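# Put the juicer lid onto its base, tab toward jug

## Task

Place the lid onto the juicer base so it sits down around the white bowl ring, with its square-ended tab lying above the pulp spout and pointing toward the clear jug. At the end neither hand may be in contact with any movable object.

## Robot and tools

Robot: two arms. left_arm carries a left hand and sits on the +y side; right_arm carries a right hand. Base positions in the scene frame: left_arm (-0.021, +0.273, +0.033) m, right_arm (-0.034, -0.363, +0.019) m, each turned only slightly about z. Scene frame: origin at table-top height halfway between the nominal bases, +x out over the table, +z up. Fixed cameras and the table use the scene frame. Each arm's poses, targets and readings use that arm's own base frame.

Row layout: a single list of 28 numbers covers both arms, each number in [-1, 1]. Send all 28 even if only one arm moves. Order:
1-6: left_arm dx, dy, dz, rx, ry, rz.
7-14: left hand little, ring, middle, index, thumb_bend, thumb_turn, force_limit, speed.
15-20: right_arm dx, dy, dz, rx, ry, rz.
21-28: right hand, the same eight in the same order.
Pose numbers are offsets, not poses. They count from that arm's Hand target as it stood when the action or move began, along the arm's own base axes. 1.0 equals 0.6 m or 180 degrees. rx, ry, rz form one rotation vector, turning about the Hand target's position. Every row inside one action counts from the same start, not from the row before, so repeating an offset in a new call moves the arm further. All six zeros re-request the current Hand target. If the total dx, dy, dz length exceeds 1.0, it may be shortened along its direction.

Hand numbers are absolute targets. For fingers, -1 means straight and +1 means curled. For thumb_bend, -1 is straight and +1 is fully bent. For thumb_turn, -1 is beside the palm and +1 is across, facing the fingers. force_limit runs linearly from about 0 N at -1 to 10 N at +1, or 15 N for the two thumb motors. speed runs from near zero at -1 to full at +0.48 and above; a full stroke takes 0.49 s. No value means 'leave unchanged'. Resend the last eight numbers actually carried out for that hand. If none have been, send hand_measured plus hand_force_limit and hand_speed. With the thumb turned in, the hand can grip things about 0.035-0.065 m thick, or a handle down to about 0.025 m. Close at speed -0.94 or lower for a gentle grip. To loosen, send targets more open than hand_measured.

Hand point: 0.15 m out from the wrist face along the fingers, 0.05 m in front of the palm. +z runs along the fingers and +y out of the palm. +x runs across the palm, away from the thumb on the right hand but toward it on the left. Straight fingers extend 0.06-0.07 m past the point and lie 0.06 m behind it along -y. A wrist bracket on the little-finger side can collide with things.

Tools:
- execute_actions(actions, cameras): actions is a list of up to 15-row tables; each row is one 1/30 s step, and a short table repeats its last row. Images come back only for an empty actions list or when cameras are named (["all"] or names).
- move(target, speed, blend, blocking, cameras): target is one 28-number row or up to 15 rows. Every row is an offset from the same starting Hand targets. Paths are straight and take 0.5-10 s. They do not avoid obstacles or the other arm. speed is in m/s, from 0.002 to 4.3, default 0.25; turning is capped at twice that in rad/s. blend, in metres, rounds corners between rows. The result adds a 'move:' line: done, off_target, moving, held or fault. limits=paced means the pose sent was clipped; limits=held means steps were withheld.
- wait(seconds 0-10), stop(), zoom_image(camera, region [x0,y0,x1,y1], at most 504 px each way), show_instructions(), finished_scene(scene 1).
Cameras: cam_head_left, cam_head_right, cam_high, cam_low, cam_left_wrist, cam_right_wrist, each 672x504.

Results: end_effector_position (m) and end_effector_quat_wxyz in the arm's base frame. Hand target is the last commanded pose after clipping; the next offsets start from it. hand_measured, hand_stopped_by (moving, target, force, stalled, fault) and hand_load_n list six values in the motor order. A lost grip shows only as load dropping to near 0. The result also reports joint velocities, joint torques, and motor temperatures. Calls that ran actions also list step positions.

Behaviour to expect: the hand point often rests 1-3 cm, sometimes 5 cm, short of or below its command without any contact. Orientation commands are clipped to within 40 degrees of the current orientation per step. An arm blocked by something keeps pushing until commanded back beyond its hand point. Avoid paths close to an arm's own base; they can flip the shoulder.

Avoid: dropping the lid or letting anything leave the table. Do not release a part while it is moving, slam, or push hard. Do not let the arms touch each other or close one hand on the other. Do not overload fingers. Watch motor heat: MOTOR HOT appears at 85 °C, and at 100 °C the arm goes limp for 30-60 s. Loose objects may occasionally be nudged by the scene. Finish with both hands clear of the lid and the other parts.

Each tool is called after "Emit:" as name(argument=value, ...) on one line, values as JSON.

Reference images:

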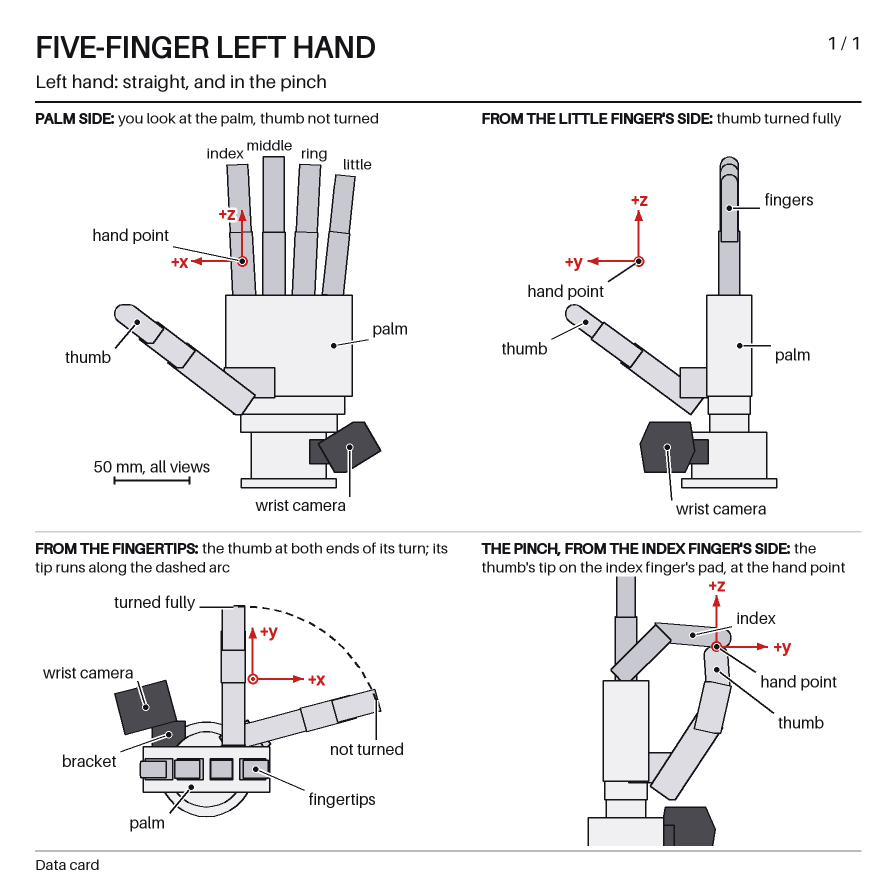

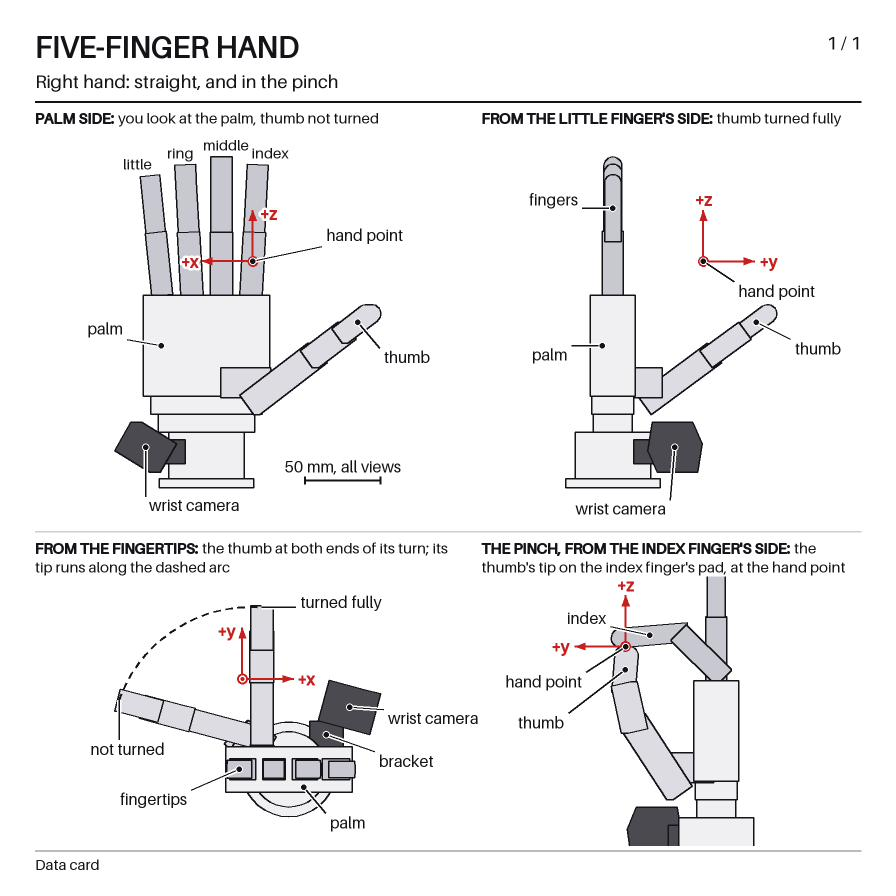

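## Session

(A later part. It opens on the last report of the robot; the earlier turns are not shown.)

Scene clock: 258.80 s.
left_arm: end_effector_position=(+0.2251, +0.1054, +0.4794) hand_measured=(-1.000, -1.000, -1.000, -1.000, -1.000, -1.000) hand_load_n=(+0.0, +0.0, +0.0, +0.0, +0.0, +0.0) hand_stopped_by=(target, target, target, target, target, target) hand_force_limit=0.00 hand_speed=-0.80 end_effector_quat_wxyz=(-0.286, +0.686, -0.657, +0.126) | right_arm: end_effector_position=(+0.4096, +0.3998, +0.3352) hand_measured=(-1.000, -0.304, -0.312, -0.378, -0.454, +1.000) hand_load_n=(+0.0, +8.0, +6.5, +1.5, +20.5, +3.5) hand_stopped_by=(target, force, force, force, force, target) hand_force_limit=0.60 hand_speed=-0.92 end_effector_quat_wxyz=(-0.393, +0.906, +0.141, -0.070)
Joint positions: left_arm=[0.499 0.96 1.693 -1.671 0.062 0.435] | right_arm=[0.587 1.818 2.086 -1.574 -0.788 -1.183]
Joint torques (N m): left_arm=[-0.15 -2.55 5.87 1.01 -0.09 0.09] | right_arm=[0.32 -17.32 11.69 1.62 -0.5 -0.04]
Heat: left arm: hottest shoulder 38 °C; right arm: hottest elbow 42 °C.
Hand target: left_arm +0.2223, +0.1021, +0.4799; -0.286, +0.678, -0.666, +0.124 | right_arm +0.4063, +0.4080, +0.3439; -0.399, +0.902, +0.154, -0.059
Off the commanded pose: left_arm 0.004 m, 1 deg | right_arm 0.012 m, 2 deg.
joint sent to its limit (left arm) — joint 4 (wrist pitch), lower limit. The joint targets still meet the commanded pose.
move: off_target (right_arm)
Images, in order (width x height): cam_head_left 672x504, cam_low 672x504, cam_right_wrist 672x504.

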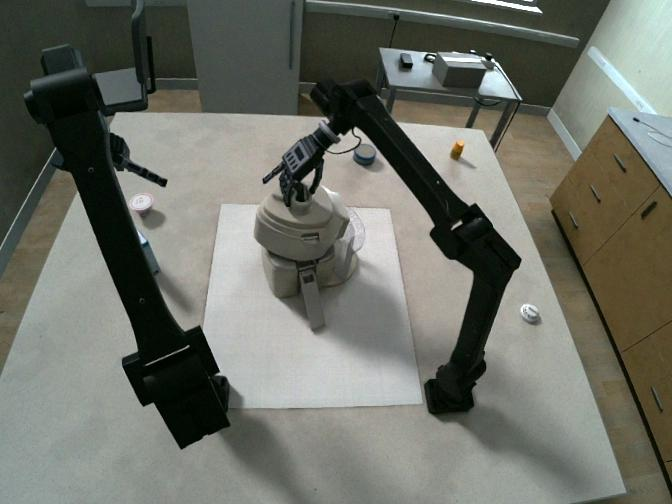

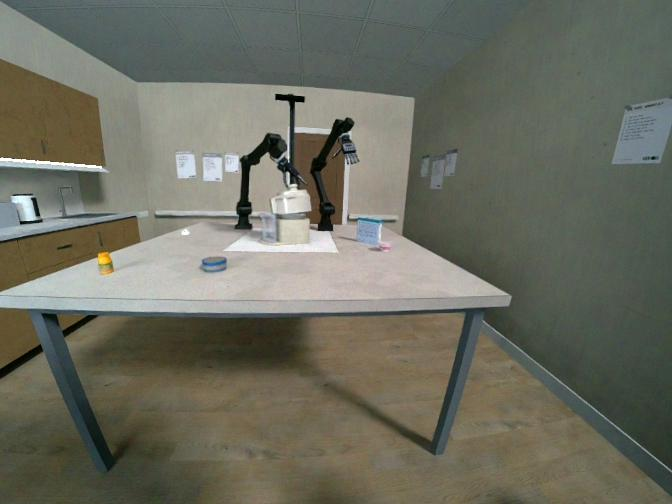

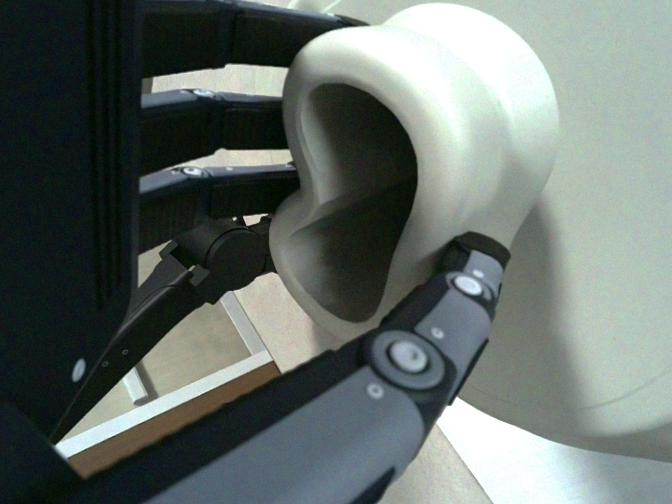

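Emit:
move(target=[0,0,0,0,0,0,-1,-1,-1,-1,-1,-1,0,-0.8,0,0.003,0.06,0,0,0,-1,0.5,0.5,0.5,0.25,1,0.6,-0.92], speed=0.08, cameras=["cam_right_wrist","cam_low","cam_head_left"])

Emit:
zoom_image(camera="cam_low", region=[262, 178, 318, 220])

Scene clock: 260.07 s.
left_arm: end_effector_position=(+0.2251, +0.1054, +0.4794) hand_measured=(-1.000, -1.000, -1.000, -1.000, -1.000, -1.000) hand_load_n=(+0.0, +0.0, +0.0, +0.0, +0.0, +0.0) hand_stopped_by=(target, target, target, target, target, target) hand_force_limit=0.00 hand_speed=-0.80 end_effector_quat_wxyz=(-0.286, +0.686, -0.657, +0.126) | right_arm: end_effector_position=(+0.4026, +0.4006, +0.3521) hand_measured=(-1.000, -0.304, -0.312, -0.378, -0.454, +1.000) hand_load_n=(+0.0, +8.5, +5.0, +4.0, +19.0, +6.5) hand_stopped_by=(target, force, force, force, force, target) hand_force_limit=0.60 hand_speed=-0.92 end_effector_quat_wxyz=(-0.383, +0.909, +0.140, -0.083)
Joint positions: left_arm=[0.499 0.96 1.693 -1.671 0.062 0.435] | right_arm=[0.598 1.847 2.178 -1.667 -0.778 -1.183]
Joint torques (N m): left_arm=[-0.15 -2.49 5.87 1.06 -0.1 0.08] | right_arm=[-0.38 -16.91 17.17 0.81 -0.85 0.02]
Heat: left arm: hottest shoulder 38 °C; right arm: hottest elbow 42 °C.
Hand target: left_arm +0.2223, +0.1021, +0.4799; -0.286, +0.678, -0.666, +0.124 | right_arm +0.4063, +0.4099, +0.3800; -0.399, +0.902, +0.154, -0.059
Off the commanded pose: left_arm 0.004 m, 1 deg | right_arm 0.030 m, 4 deg.
joint sent to its limit (left arm) — joint 4 (wrist pitch), lower limit. The joint targets still meet the commanded pose.
move: off_target (right_arm)
Images, in order (width x height): cam_head_left 672x504, cam_low 672x504, cam_right_wrist 672x504.

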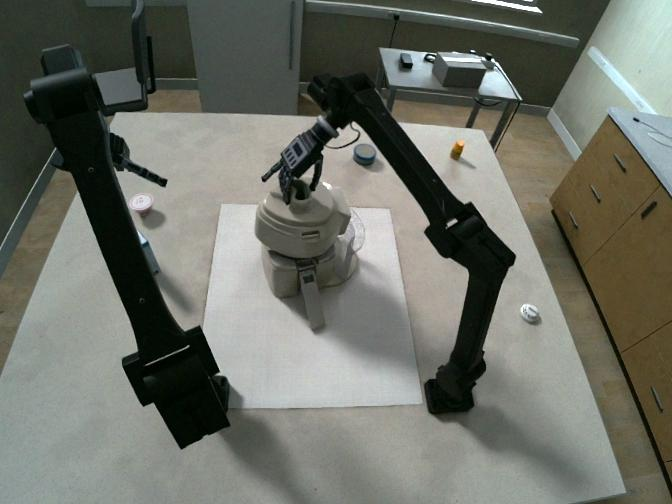

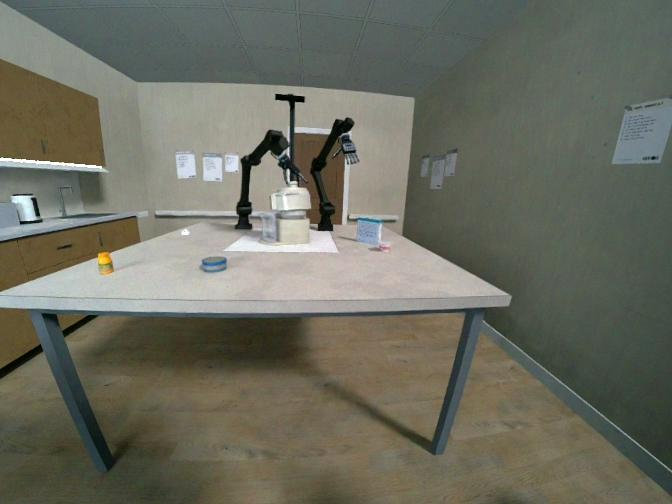

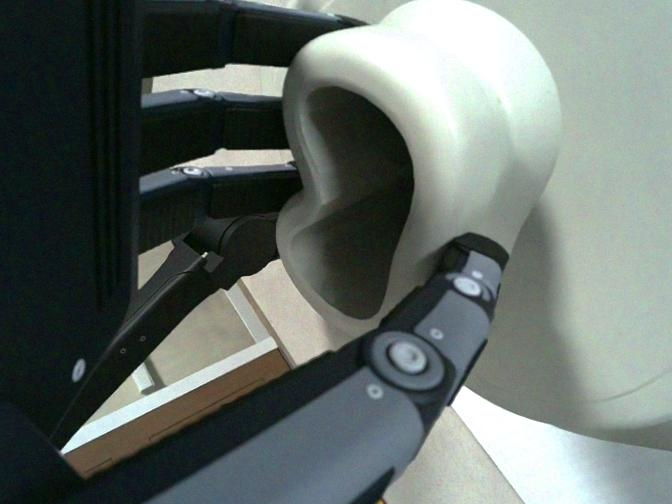

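Scaled by 9.000 from the camera's 672x504 image, which has a finer 960x720 frame.

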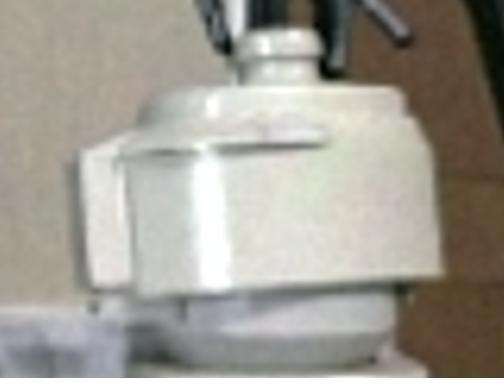

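Emit:
move(target=[0,0,0,0,0,0,-1,-1,-1,-1,-1,-1,0,-0.8,0,0,0.06,0,0,0,-1,0.5,0.5,0.5,0.25,1,0.6,-0.92], speed=0.1, cameras=["cam_low"])

Emit:
zoom_image(camera="cam_low", region=[262, 178, 318, 220])

Scene clock: 261.17 s.
left_arm: end_effector_position=(+0.2251, +0.1054, +0.4794) hand_measured=(-1.000, -1.000, -1.000, -1.000, -1.000, -1.000) hand_load_n=(+0.0, +0.0, +0.0, +0.0, +0.0, +0.0) hand_stopped_by=(target, target, target, target, target, target) hand_force_limit=0.00 hand_speed=-0.80 end_effector_quat_wxyz=(-0.286, +0.686, -0.657, +0.126) | right_arm: end_effector_position=(+0.4061, +0.4041, +0.3810) hand_measured=(-1.000, -0.304, -0.312, -0.378, -0.454, +1.000) hand_load_n=(+0.0, +9.0, +5.0, +3.5, +18.5, +6.5) hand_stopped_by=(target, force, force, force, force, target) hand_force_limit=0.60 hand_speed=-0.92 end_effector_quat_wxyz=(-0.394, +0.907, +0.134, -0.061)
Joint positions: left_arm=[0.499 0.96 1.693 -1.671 0.062 0.435] | right_arm=[0.598 1.847 2.255 -1.674 -0.775 -1.142]
Joint torques (N m): left_arm=[-0.09 -2.61 5.87 0.99 -0.1 0.08] | right_arm=[-0.5 -17.67 17.02 0.85 -0.96 0.11]
Heat: left arm: hottest shoulder 38 °C; right arm: hottest elbow 42 °C.
Hand target: left_arm +0.2223, +0.1021, +0.4799; -0.286, +0.678, -0.666, +0.124 | right_arm +0.4064, +0.4099, +0.4158; -0.399, +0.902, +0.154, -0.060
Off the commanded pose: left_arm 0.004 m, 1 deg | right_arm 0.035 m, 2 deg.
joint sent to its limit (left arm) — joint 4 (wrist pitch), lower limit. The joint targets still meet the commanded pose.
joint sent to its limit (right arm) — joint 4 (wrist pitch), lower limit. The joint targets are off in orientation, not in position.
move: off_target (right_arm)
Images, in order (width x height): cam_low 672x504.

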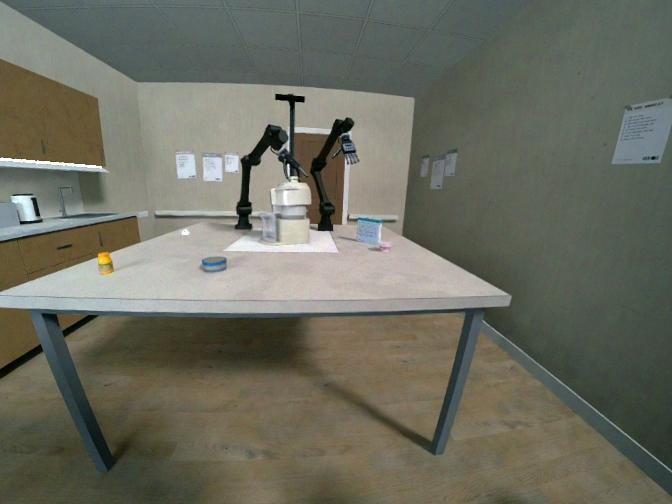

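Scaled by 9.000 from the camera's 672x504 image, which has a finer 960x720 frame.

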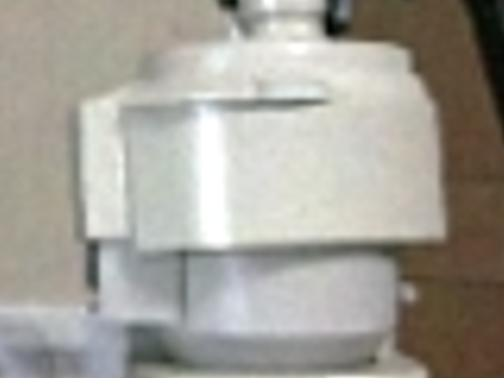

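Emit:
move(target=[0,0,0,0,0,0,-1,-1,-1,-1,-1,-1,0,-0.8,0,0,0.08,0,0,0,-1,0.5,0.5,0.5,0.25,1,0.6,-0.92], speed=0.1, cameras=["cam_low"])

Emit:
zoom_image(camera="cam_low", region=[262, 178, 318, 220])

Scene clock: 262.67 s.
left_arm: end_effector_position=(+0.2251, +0.1054, +0.4794) hand_measured=(-1.000, -1.000, -1.000, -1.000, -1.000, -1.000) hand_load_n=(+0.0, +0.0, -0.5, +0.0, +0.0, -0.5) hand_stopped_by=(target, target, target, target, target, target) hand_force_limit=0.00 hand_speed=-0.80 end_effector_quat_wxyz=(-0.286, +0.686, -0.657, +0.126) | right_arm: end_effector_position=(+0.4063, +0.4120, +0.4444) hand_measured=(-1.000, -0.302, -0.310, -0.378, -0.448, +1.000) hand_load_n=(+0.0, +0.0, +0.0, +0.0, +0.0, +0.0) hand_stopped_by=(target, force, force, force, force, target) hand_force_limit=0.60 hand_speed=-0.92 end_effector_quat_wxyz=(-0.432, +0.892, +0.129, -0.018)
Joint positions: left_arm=[0.499 0.96 1.693 -1.671 0.062 0.435] | right_arm=[0.598 1.845 2.411 -1.674 -0.796 -1.064]
Joint torques (N m): left_arm=[-0.03 -2.67 5.86 1.01 -0.11 0.09] | right_arm=[-1.14 -16.62 13.63 1.28 -0.59 0.1]
Heat: left arm: hottest shoulder 38 °C; right arm: hottest elbow 42 °C.
Hand target: left_arm +0.2223, +0.1021, +0.4799; -0.286, +0.678, -0.666, +0.124 | right_arm +0.4064, +0.4099, +0.4638; -0.399, +0.902, +0.154, -0.060
Off the commanded pose: left_arm 0.004 m, 1 deg | right_arm 0.019 m, 7 deg.
joint sent to its limit (left arm) — joint 4 (wrist pitch), lower limit. The joint targets still meet the commanded pose.
joint sent to its limit (right arm) — joint 4 (wrist pitch), lower limit. The joint targets are off in orientation, not in position.
move: off_target (right_arm)
Images, in order (width x height): cam_low 672x504.

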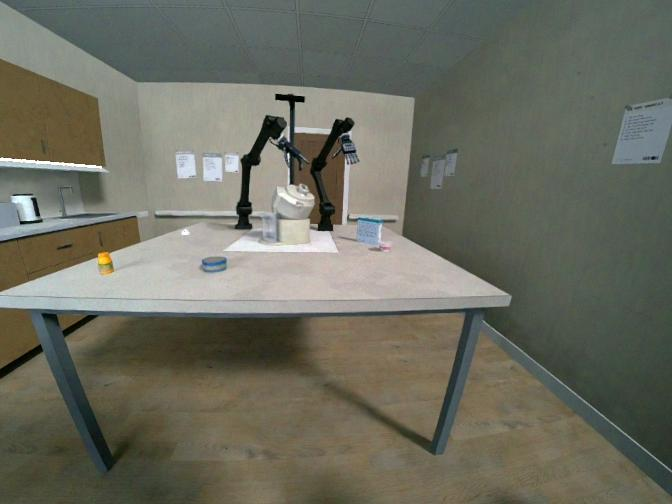

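Scaled by 9.000 from the camera's 672x504 image, which has a finer 960x720 frame.

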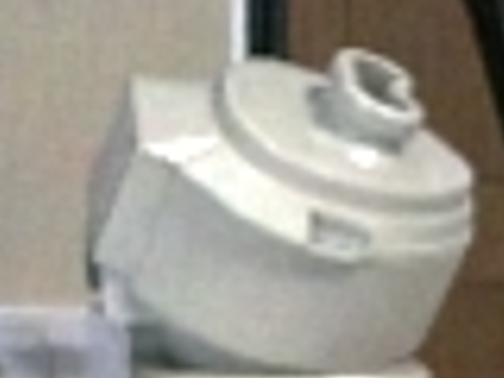

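Emit:
wait(seconds=0.5, cameras=["cam_head_left","cam_high","cam_left_wrist","cam_right_wrist","cam_head_right"])

Scene clock: 263.27 s.
left_arm: end_effector_position=(+0.2251, +0.1054, +0.4794) hand_measured=(-1.000, -1.000, -1.000, -1.000, -1.000, -1.000) hand_load_n=(-0.5, +0.0, +0.0, +0.0, +0.0, -0.5) hand_stopped_by=(target, target, target, target, target, target) hand_force_limit=0.00 hand_speed=-0.80 end_effector_quat_wxyz=(-0.286, +0.686, -0.657, +0.126) | right_arm: end_effector_position=(+0.4063, +0.4120, +0.4444) hand_measured=(-1.000, -0.302, -0.310, -0.378, -0.448, +1.000) hand_load_n=(+0.0, +0.0, +0.0, +0.0, +0.0, +0.0) hand_stopped_by=(target, force, force, force, force, target) hand_force_limit=0.60 hand_speed=-0.92 end_effector_quat_wxyz=(-0.432, +0.892, +0.129, -0.018)
Joint positions: left_arm=[0.499 0.96 1.693 -1.671 0.062 0.435] | right_arm=[0.598 1.845 2.411 -1.674 -0.796 -1.063]
Joint torques (N m): left_arm=[-0.15 -2.67 5.91 0.99 -0.11 0.09] | right_arm=[-1.08 -16.67 13.65 1.11 -0.59 0.11]
Heat: left arm: hottest shoulder 38 °C; right arm: hottest elbow 42 °C.
Hand target: left_arm +0.2223, +0.1021, +0.4799; -0.286, +0.678, -0.666, +0.124 | right_arm +0.4064, +0.4099, +0.4638; -0.399, +0.902, +0.154, -0.060
Off the commanded pose: left_arm 0.004 m, 1 deg | right_arm 0.019 m, 7 deg.
wait: 0.50 s; at rest by 0.07 s
Images, in order (width x height): cam_head_left 672x504, cam_head_right 672x504, cam_high 672x504, cam_left_wrist 672x504, cam_right_wrist 672x504.

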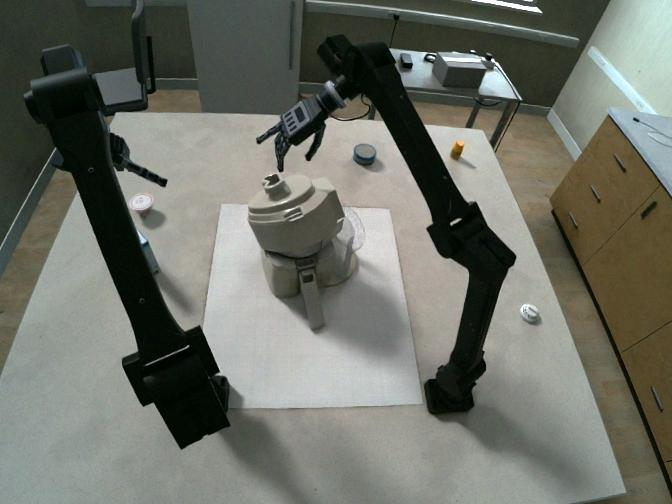

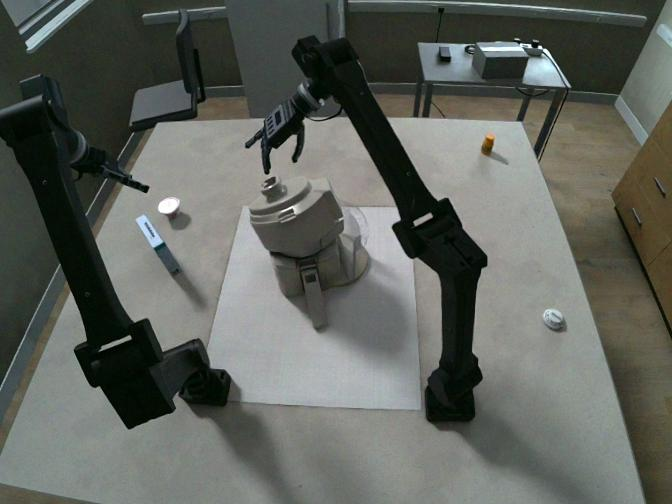

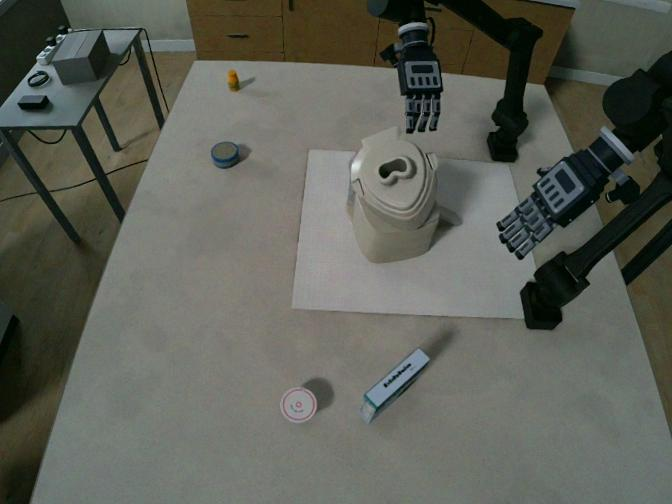

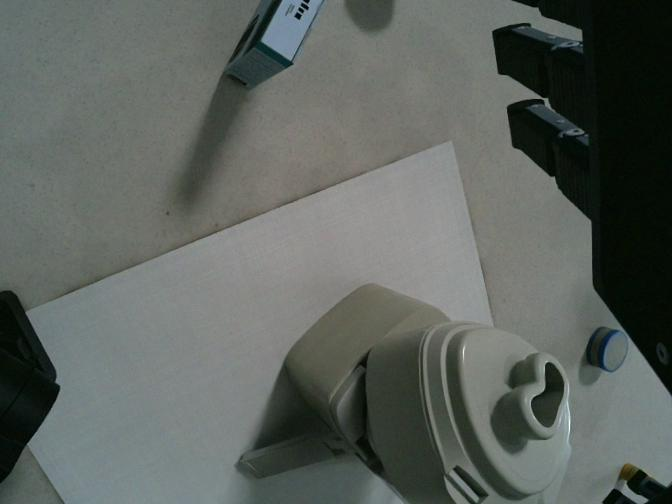

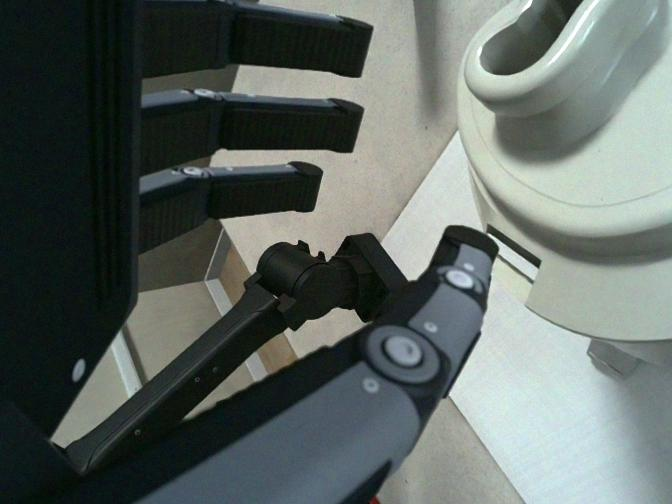

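Emit:
zoom_image(camera="cam_head_left", region=[235, 150, 375, 290])

Emit:
zoom_image(camera="cam_high", region=[330, 100, 460, 270])

Emit:
zoom_image(camera="cam_left_wrist", region=[220, 270, 600, 504])

Scaled by 3.600 from the camera's 672x504 image, which has a finer 960x720 frame.

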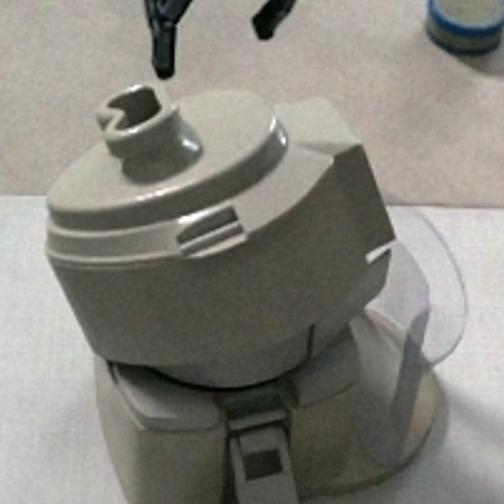

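Scaled by 2.965 from the camera's 672x504 image, which has a finer 960x720 frame.

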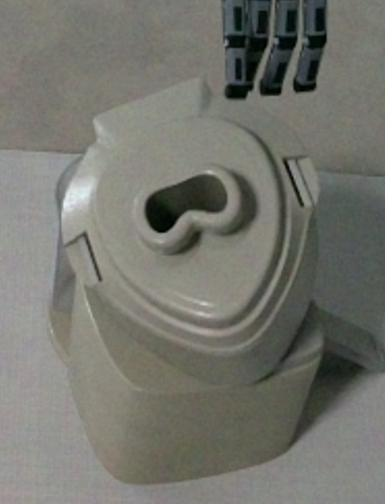

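Scaled by 1.326 from the camera's 672x504 image, which has a finer 960x720 frame.

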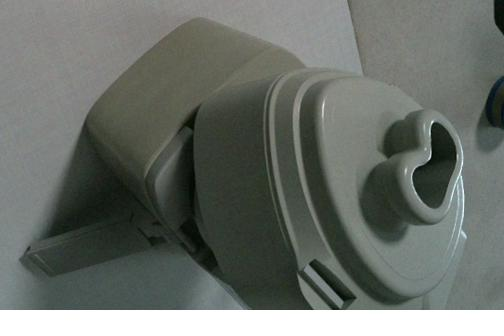

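Emit:
move(target=[0,0,0,0,0,0,-1,-1,-1,-1,-1,-1,0,-0.8,0,0,0,0,0,0,-1,0.0,0.0,0.0,-1,1,0.6,-0.3], speed=0.1, cameras=[])

Emit:
move(target=[0,0,0,0,0,0,-1,-1,-1,-1,-1,-1,0,-0.8,0.055,0.155,-0.04,0,0,0,-1,0.0,0.0,0.0,-1,1,0.6,-0.3], speed=0.12, cameras=["cam_right_wrist","cam_low","cam_head_left","cam_high"])

Scene clock: 266.77 s.
left_arm: end_effector_position=(+0.2251, +0.1054, +0.4794) hand_measured=(-1.000, -1.000, -1.000, -1.000, -1.000, -1.000) hand_load_n=(+0.0, +0.0, +0.0, +0.0, +0.0, +0.0) hand_stopped_by=(target, target, target, target, target, target) hand_force_limit=0.00 hand_speed=-0.80 end_effector_quat_wxyz=(-0.286, +0.686, -0.657, +0.126) | right_arm: end_effector_position=(+0.4062, +0.4120, +0.4445) hand_measured=(-1.000, +0.000, +0.000, +0.000, -1.000, +1.000) hand_load_n=(+0.0, +0.0, +0.0, +0.0, +0.0, +0.0) hand_stopped_by=(target, target, target, target, target, target) hand_force_limit=0.60 hand_speed=-0.30 end_effector_quat_wxyz=(-0.432, +0.892, +0.129, -0.018)
Joint positions: left_arm=[0.499 0.96 1.693 -1.671 0.062 0.435] | right_arm=[0.598 1.845 2.411 -1.674 -0.796 -1.063]
Joint torques (N m): left_arm=[-0.21 -2.61 5.85 0.99 -0.11 0.09] | right_arm=[-1.03 -16.5 13.64 1.11 -0.59 0.1]
Heat: left arm: hottest shoulder 38 °C; right arm: hottest elbow 42 °C.
Hand target: left_arm +0.2223, +0.1021, +0.4799; -0.286, +0.678, -0.666, +0.124 | right_arm +0.4063, +0.4099, +0.4638; -0.399, +0.902, +0.154, -0.060
Off the commanded pose: left_arm 0.004 m, 1 deg | right_arm 0.019 m, 7 deg.
joint sent to its limit (left arm) — joint 4 (wrist pitch), lower limit. The joint targets still meet the commanded pose.
joint sent to its limit (right arm) — joint 4 (wrist pitch), lower limit. The joint targets are off in orientation, not in position.
move: off_target (right_arm)
No camera images: "cameras" was empty.

Scene clock: 268.30 s.
left_arm: end_effector_position=(+0.2251, +0.1054, +0.4794) hand_measured=(-1.000, -1.000, -1.000, -1.000, -1.000, -1.000) hand_load_n=(+0.0, +0.0, +0.0, +0.0, +0.0, +0.0) hand_stopped_by=(target, target, target, target, target, target) hand_force_limit=0.00 hand_speed=-0.80 end_effector_quat_wxyz=(-0.286, +0.686, -0.657, +0.126) | right_arm: end_effector_position=(+0.4396, +0.4988, +0.4317) hand_measured=(-1.000, +0.000, +0.000, +0.000, -1.000, +1.000) hand_load_n=(+0.0, +0.0, +0.0, +0.0, +0.0, +0.0) hand_stopped_by=(target, target, target, target, target, target) hand_force_limit=0.60 hand_speed=-0.30 end_effector_quat_wxyz=(-0.451, +0.883, +0.129, -0.006)
Joint positions: left_arm=[0.499 0.96 1.693 -1.671 0.062 0.435] | right_arm=[0.676 2.134 2.831 -1.674 -0.775 -0.936]
Joint torques (N m): left_arm=[-0.09 -2.67 5.9 1.03 -0.11 0.09] | right_arm=[-0.38 -18.26 13.56 1.32 -0.44 0.11]
Heat: left arm: hottest shoulder 38 °C; right arm: hottest elbow 42 °C.
Hand target: left_arm +0.2223, +0.1021, +0.4799; -0.286, +0.678, -0.666, +0.124 | right_arm +0.4393, +0.5028, +0.4399; -0.399, +0.902, +0.154, -0.060
Off the commanded pose: left_arm 0.004 m, 1 deg | right_arm 0.009 m, 9 deg.
joint sent to its limit (left arm) — joint 4 (wrist pitch), lower limit. The joint targets still meet the commanded pose.
joint sent to its limit (right arm) — joint 4 (wrist pitch), lower limit. The joint targets are off in orientation, not in position.
move: off_target (right_arm)
Images, in order (width x height): cam_head_left 672x504, cam_high 672x504, cam_low 672x504, cam_right_wrist 672x504.

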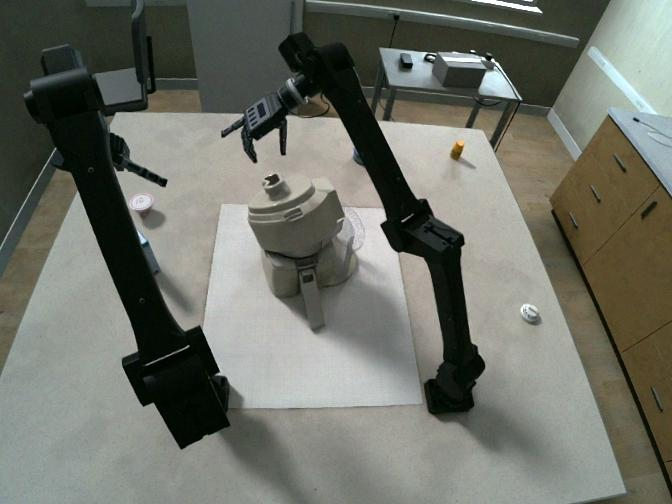

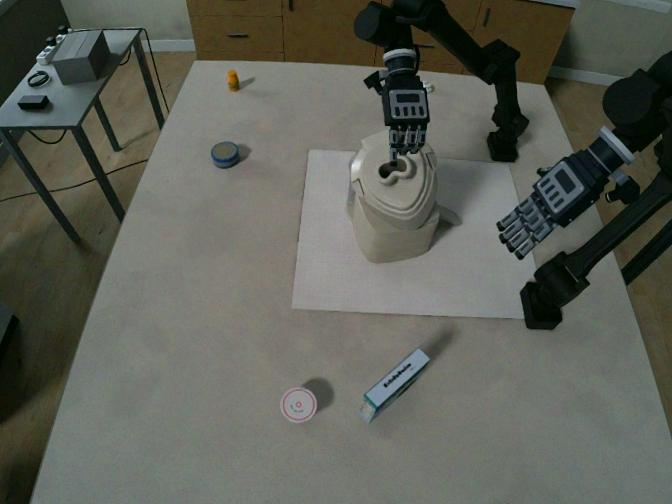

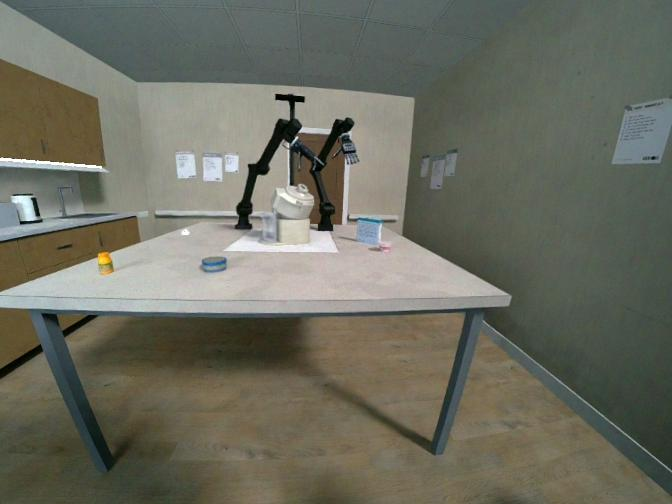

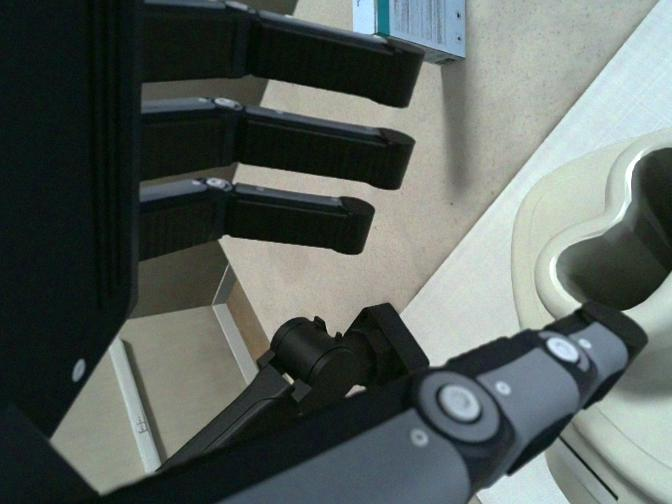

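Emit:
move(target=[0,0,0,0,0,0,-1,-1,-1,-1,-1,-1,0,-0.8,0,0,0,0,0,0,-1,-0.45,-0.45,-0.45,-1,1,0.6,-0.3], speed=0.1, cameras=[])

Emit:
move(target=[0,0,0,0,0,0,-1,-1,-1,-1,-1,-1,0,-0.8,0.004,-0.025,-0.12,0,0,0,-1,-0.45,-0.45,-0.45,-1,1,0.6,-0.3], speed=0.12, cameras=["cam_right_wrist","cam_low","cam_head_left"])

Scene clock: 269.93 s.
left_arm: end_effector_position=(+0.2251, +0.1054, +0.4794) hand_measured=(-1.000, -1.000, -1.000, -1.000, -1.000, -1.000) hand_load_n=(+0.0, +0.0, +0.0, +0.0, +0.0, +0.0) hand_stopped_by=(target, target, target, target, target, target) hand_force_limit=0.00 hand_speed=-0.80 end_effector_quat_wxyz=(-0.286, +0.686, -0.657, +0.126) | right_arm: end_effector_position=(+0.4396, +0.4988, +0.4317) hand_measured=(-1.000, -0.450, -0.450, -0.450, -1.000, +1.000) hand_load_n=(+0.0, +0.0, +0.0, +0.0, +0.0, +0.0) hand_stopped_by=(target, target, target, target, target, target) hand_force_limit=0.60 hand_speed=-0.30 end_effector_quat_wxyz=(-0.451, +0.883, +0.128, -0.006)
Joint positions: left_arm=[0.499 0.96 1.693 -1.671 0.062 0.435] | right_arm=[0.676 2.134 2.831 -1.674 -0.775 -0.935]
Joint torques (N m): left_arm=[-0.15 -2.67 5.94 0.99 -0.11 0.08] | right_arm=[-0.38 -18.84 13.42 1.35 -0.43 0.11]
Heat: left arm: hottest shoulder 38 °C; right arm: hottest elbow 43 °C.
Hand target: left_arm +0.2223, +0.1021, +0.4799; -0.286, +0.678, -0.666, +0.124 | right_arm +0.4393, +0.5028, +0.4399; -0.399, +0.902, +0.154, -0.059
Off the commanded pose: left_arm 0.004 m, 1 deg | right_arm 0.009 m, 9 deg.
joint sent to its limit (left arm) — joint 4 (wrist pitch), lower limit. The joint targets still meet the commanded pose.
joint sent to its limit (right arm) — joint 4 (wrist pitch), lower limit. The joint targets are off in orientation, not in position.
move: off_target (right_arm)
No camera images: "cameras" was empty.

Scene clock: 271.30 s.
left_arm: end_effector_position=(+0.2251, +0.1054, +0.4794) hand_measured=(-1.000, -1.000, -1.000, -1.000, -1.000, -1.000) hand_load_n=(+0.0, +0.0, +0.0, -0.5, +0.0, +0.0) hand_stopped_by=(target, target, target, target, target, target) hand_force_limit=0.00 hand_speed=-0.80 end_effector_quat_wxyz=(-0.286, +0.686, -0.657, +0.126) | right_arm: end_effector_position=(+0.4429, +0.4939, +0.3522) hand_measured=(-1.000, -0.450, -0.450, -0.450, -1.000, +1.000) hand_load_n=(+0.0, +0.0, +0.0, +0.0, -0.5, +0.0) hand_stopped_by=(target, target, target, target, target, target) hand_force_limit=0.60 hand_speed=-0.30 end_effector_quat_wxyz=(-0.404, +0.902, +0.141, -0.061)
Joint positions: left_arm=[0.499 0.96 1.693 -1.671 0.062 0.435] | right_arm=[0.676 2.129 2.618 -1.674 -0.767 -1.047]
Joint torques (N m): left_arm=[-0.15 -2.43 5.86 1.01 -0.1 0.07] | right_arm=[-0.79 -21.95 10.22 0.95 -0.45 -0.16]
Heat: left arm: hottest shoulder 38 °C; right arm: hottest elbow 43 °C.
Hand target: left_arm +0.2223, +0.1021, +0.4799; -0.286, +0.678, -0.666, +0.124 | right_arm +0.4418, +0.4878, +0.3679; -0.399, +0.902, +0.154, -0.059
Off the commanded pose: left_arm 0.004 m, 1 deg | right_arm 0.017 m, 2 deg.
joint sent to its limit (left arm) — joint 4 (wrist pitch), lower limit. The joint targets still meet the commanded pose.
joint sent to its limit (right arm) — joint 4 (wrist pitch), lower limit. The joint targets still meet the commanded pose.
move: off_target (right_arm)
Images, in order (width x height): cam_head_left 672x504, cam_low 672x504, cam_right_wrist 672x504.

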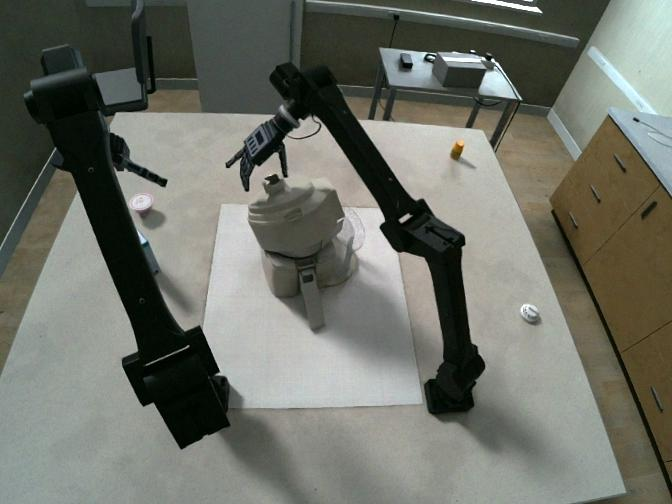

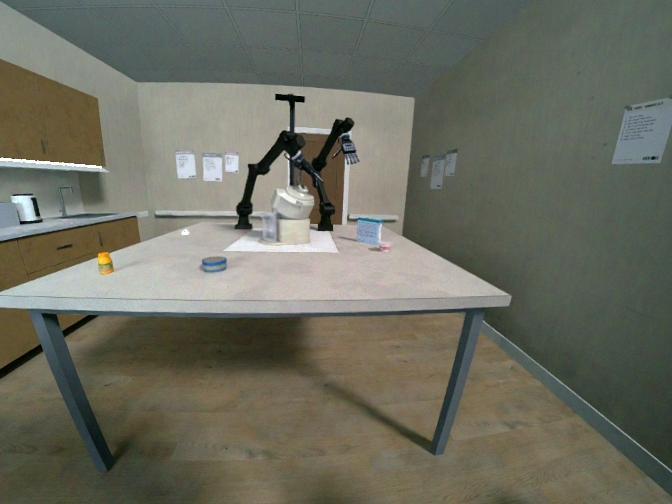

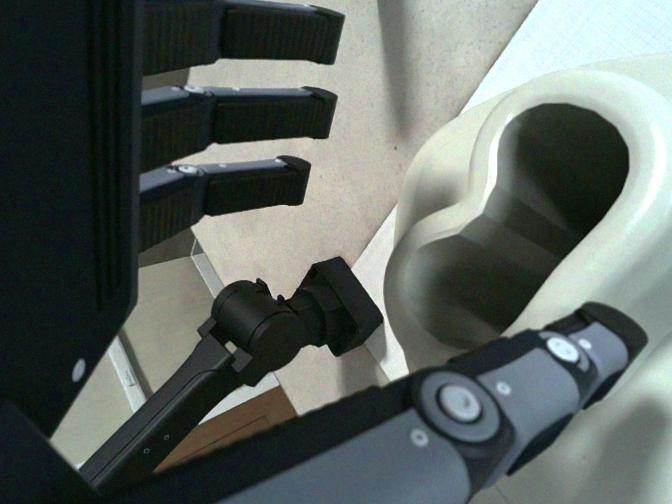

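Emit:
move(target=[0,0,0,0,0,0,-1,-1,-1,-1,-1,-1,0,-0.8,-0.015,-0.014,-0.043,0,0,0,-1,-0.45,-0.45,-0.45,-1,1,0.6,-0.3], speed=0.06, cameras=["cam_right_wrist","cam_low","cam_head_left"])

Scene clock: 273.77 s.
left_arm: end_effector_position=(+0.2251, +0.1054, +0.4794) hand_measured=(-1.000, -1.000, -1.000, -1.000, -1.000, -1.000) hand_load_n=(+0.0, +0.0, -0.5, +0.0, +0.0, +0.0) hand_stopped_by=(target, target, target, target, target, target) hand_force_limit=0.00 hand_speed=-0.80 end_effector_quat_wxyz=(-0.286, +0.686, -0.657, +0.126) | right_arm: end_effector_position=(+0.4309, +0.4827, +0.3284) hand_measured=(-1.000, -0.450, -0.450, -0.450, -1.000, +1.000) hand_load_n=(+0.0, +0.0, +0.0, +0.0, +0.0, +0.0) hand_stopped_by=(target, target, target, target, target, target) hand_force_limit=0.60 hand_speed=-0.30 end_effector_quat_wxyz=(-0.391, +0.906, +0.144, -0.078)
Joint positions: left_arm=[0.499 0.96 1.693 -1.671 0.062 0.435] | right_arm=[0.676 2.054 2.428 -1.617 -0.767 -1.077]
Joint torques (N m): left_arm=[-0.26 -2.55 5.86 1.02 -0.09 0.08] | right_arm=[-0.85 -21.77 10.3 1.65 -0.44 -0.16]
Heat: left arm: hottest shoulder 38 °C; right arm: hottest elbow 42 °C.
Hand target: left_arm +0.2223, +0.1021, +0.4799; -0.286, +0.678, -0.666, +0.124 | right_arm +0.4327, +0.4794, +0.3422; -0.399, +0.902, +0.154, -0.059
Off the commanded pose: left_arm 0.004 m, 1 deg | right_arm 0.014 m, 3 deg.
joint sent to its limit (left arm) — joint 4 (wrist pitch), lower limit. The joint targets still meet the commanded pose.
move: off_target (right_arm)
Images, in order (width x height): cam_head_left 672x504, cam_low 672x504, cam_right_wrist 672x504.

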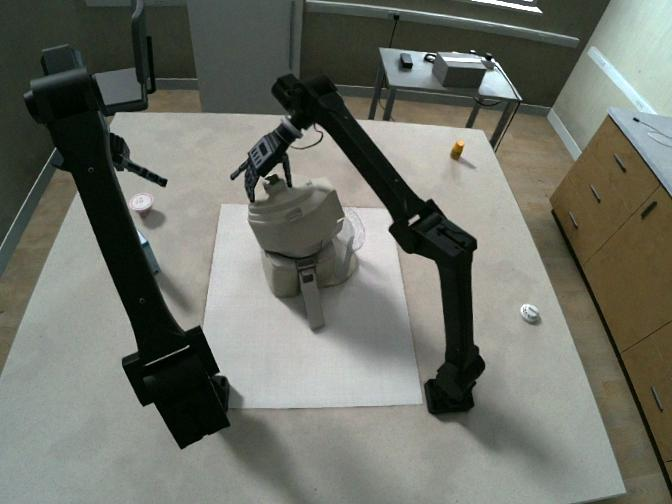

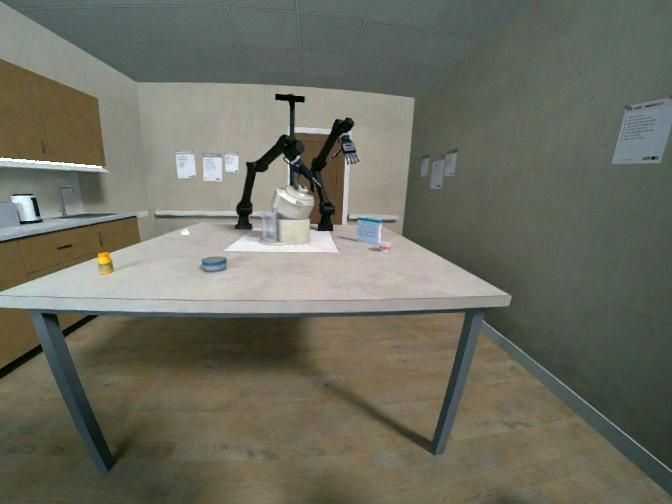

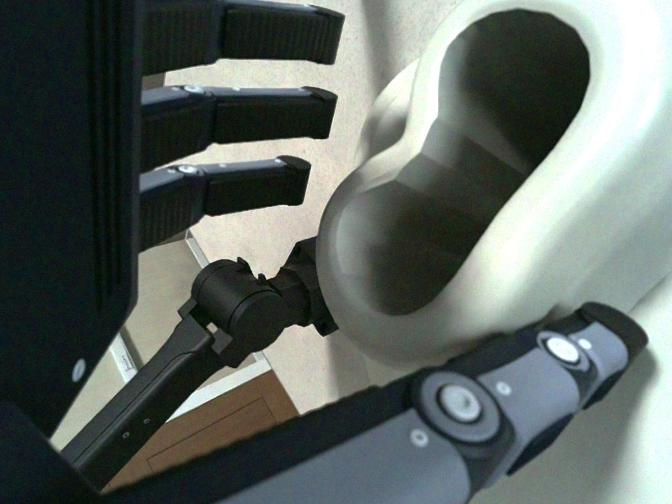

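Emit:
move(target=[0,0,0,0,0,0,-1,-1,-1,-1,-1,-1,0,-0.8,0,0,-0.01,0,0,0,-1,0.1,0.1,0.1,-1,1,-0.2,-0.92], speed=0.06, cameras=["cam_right_wrist","cam_low","cam_head_left"])

Scene clock: 276.57 s.
left_arm: end_effector_position=(+0.2251, +0.1054, +0.4794) hand_measured=(-1.000, -1.000, -1.000, -1.000, -1.000, -1.000) hand_load_n=(+0.0, +0.0, +0.0, +0.0, +0.0, +0.0) hand_stopped_by=(target, target, target, target, target, target) hand_force_limit=0.00 hand_speed=-0.80 end_effector_quat_wxyz=(-0.286, +0.686, -0.657, +0.126) | right_arm: end_effector_position=(+0.4318, +0.4823, +0.3241) hand_measured=(-1.000, +0.100, +0.064, +0.072, -1.000, +1.000) hand_load_n=(+0.0, +3.0, +4.0, +6.5, +2.0, -1.0) hand_stopped_by=(target, target, force, force, target, target) hand_force_limit=-0.20 hand_speed=-0.92 end_effector_quat_wxyz=(-0.392, +0.905, +0.148, -0.073)
Joint positions: left_arm=[0.499 0.96 1.693 -1.671 0.062 0.435] | right_arm=[0.676 2.041 2.395 -1.591 -0.764 -1.083]
Joint torques (N m): left_arm=[-0.15 -2.61 5.83 0.96 -0.11 0.1] | right_arm=[-1.08 -21.25 10.3 1.52 -0.54 -0.1]
Heat: left arm: hottest shoulder 38 °C; right arm: hottest elbow 42 °C.
Hand target: left_arm +0.2223, +0.1021, +0.4799; -0.286, +0.678, -0.666, +0.124 | right_arm +0.4327, +0.4794, +0.3362; -0.399, +0.902, +0.154, -0.059
Off the commanded pose: left_arm 0.004 m, 1 deg | right_arm 0.012 m, 2 deg.
joint sent to its limit (left arm) — joint 4 (wrist pitch), lower limit. The joint targets still meet the commanded pose.
move: off_target (right_arm)
Images, in order (width x height): cam_head_left 672x504, cam_low 672x504, cam_right_wrist 672x504.

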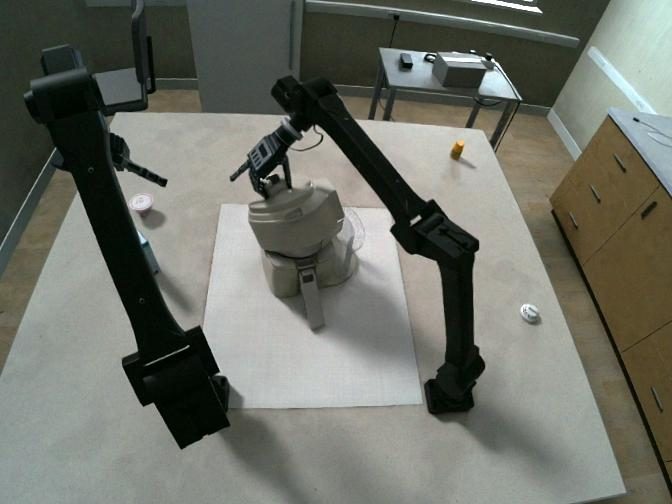

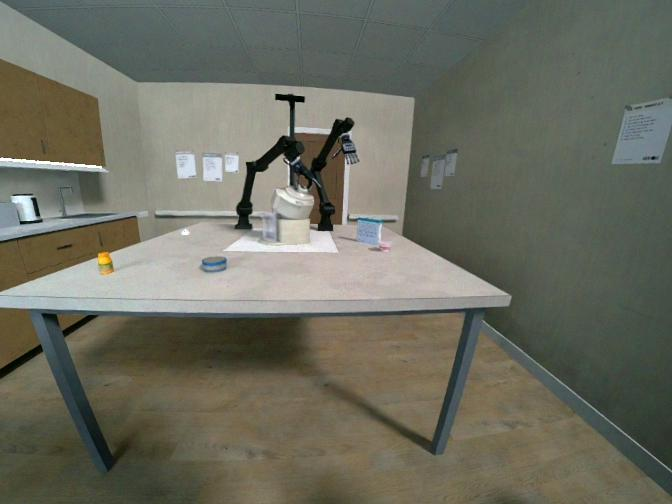

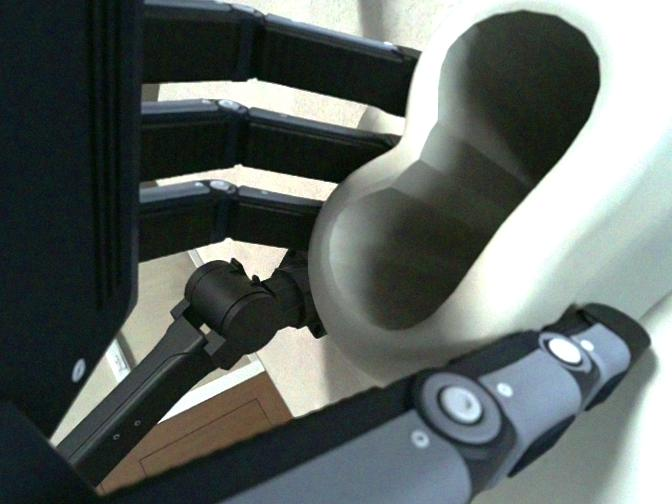

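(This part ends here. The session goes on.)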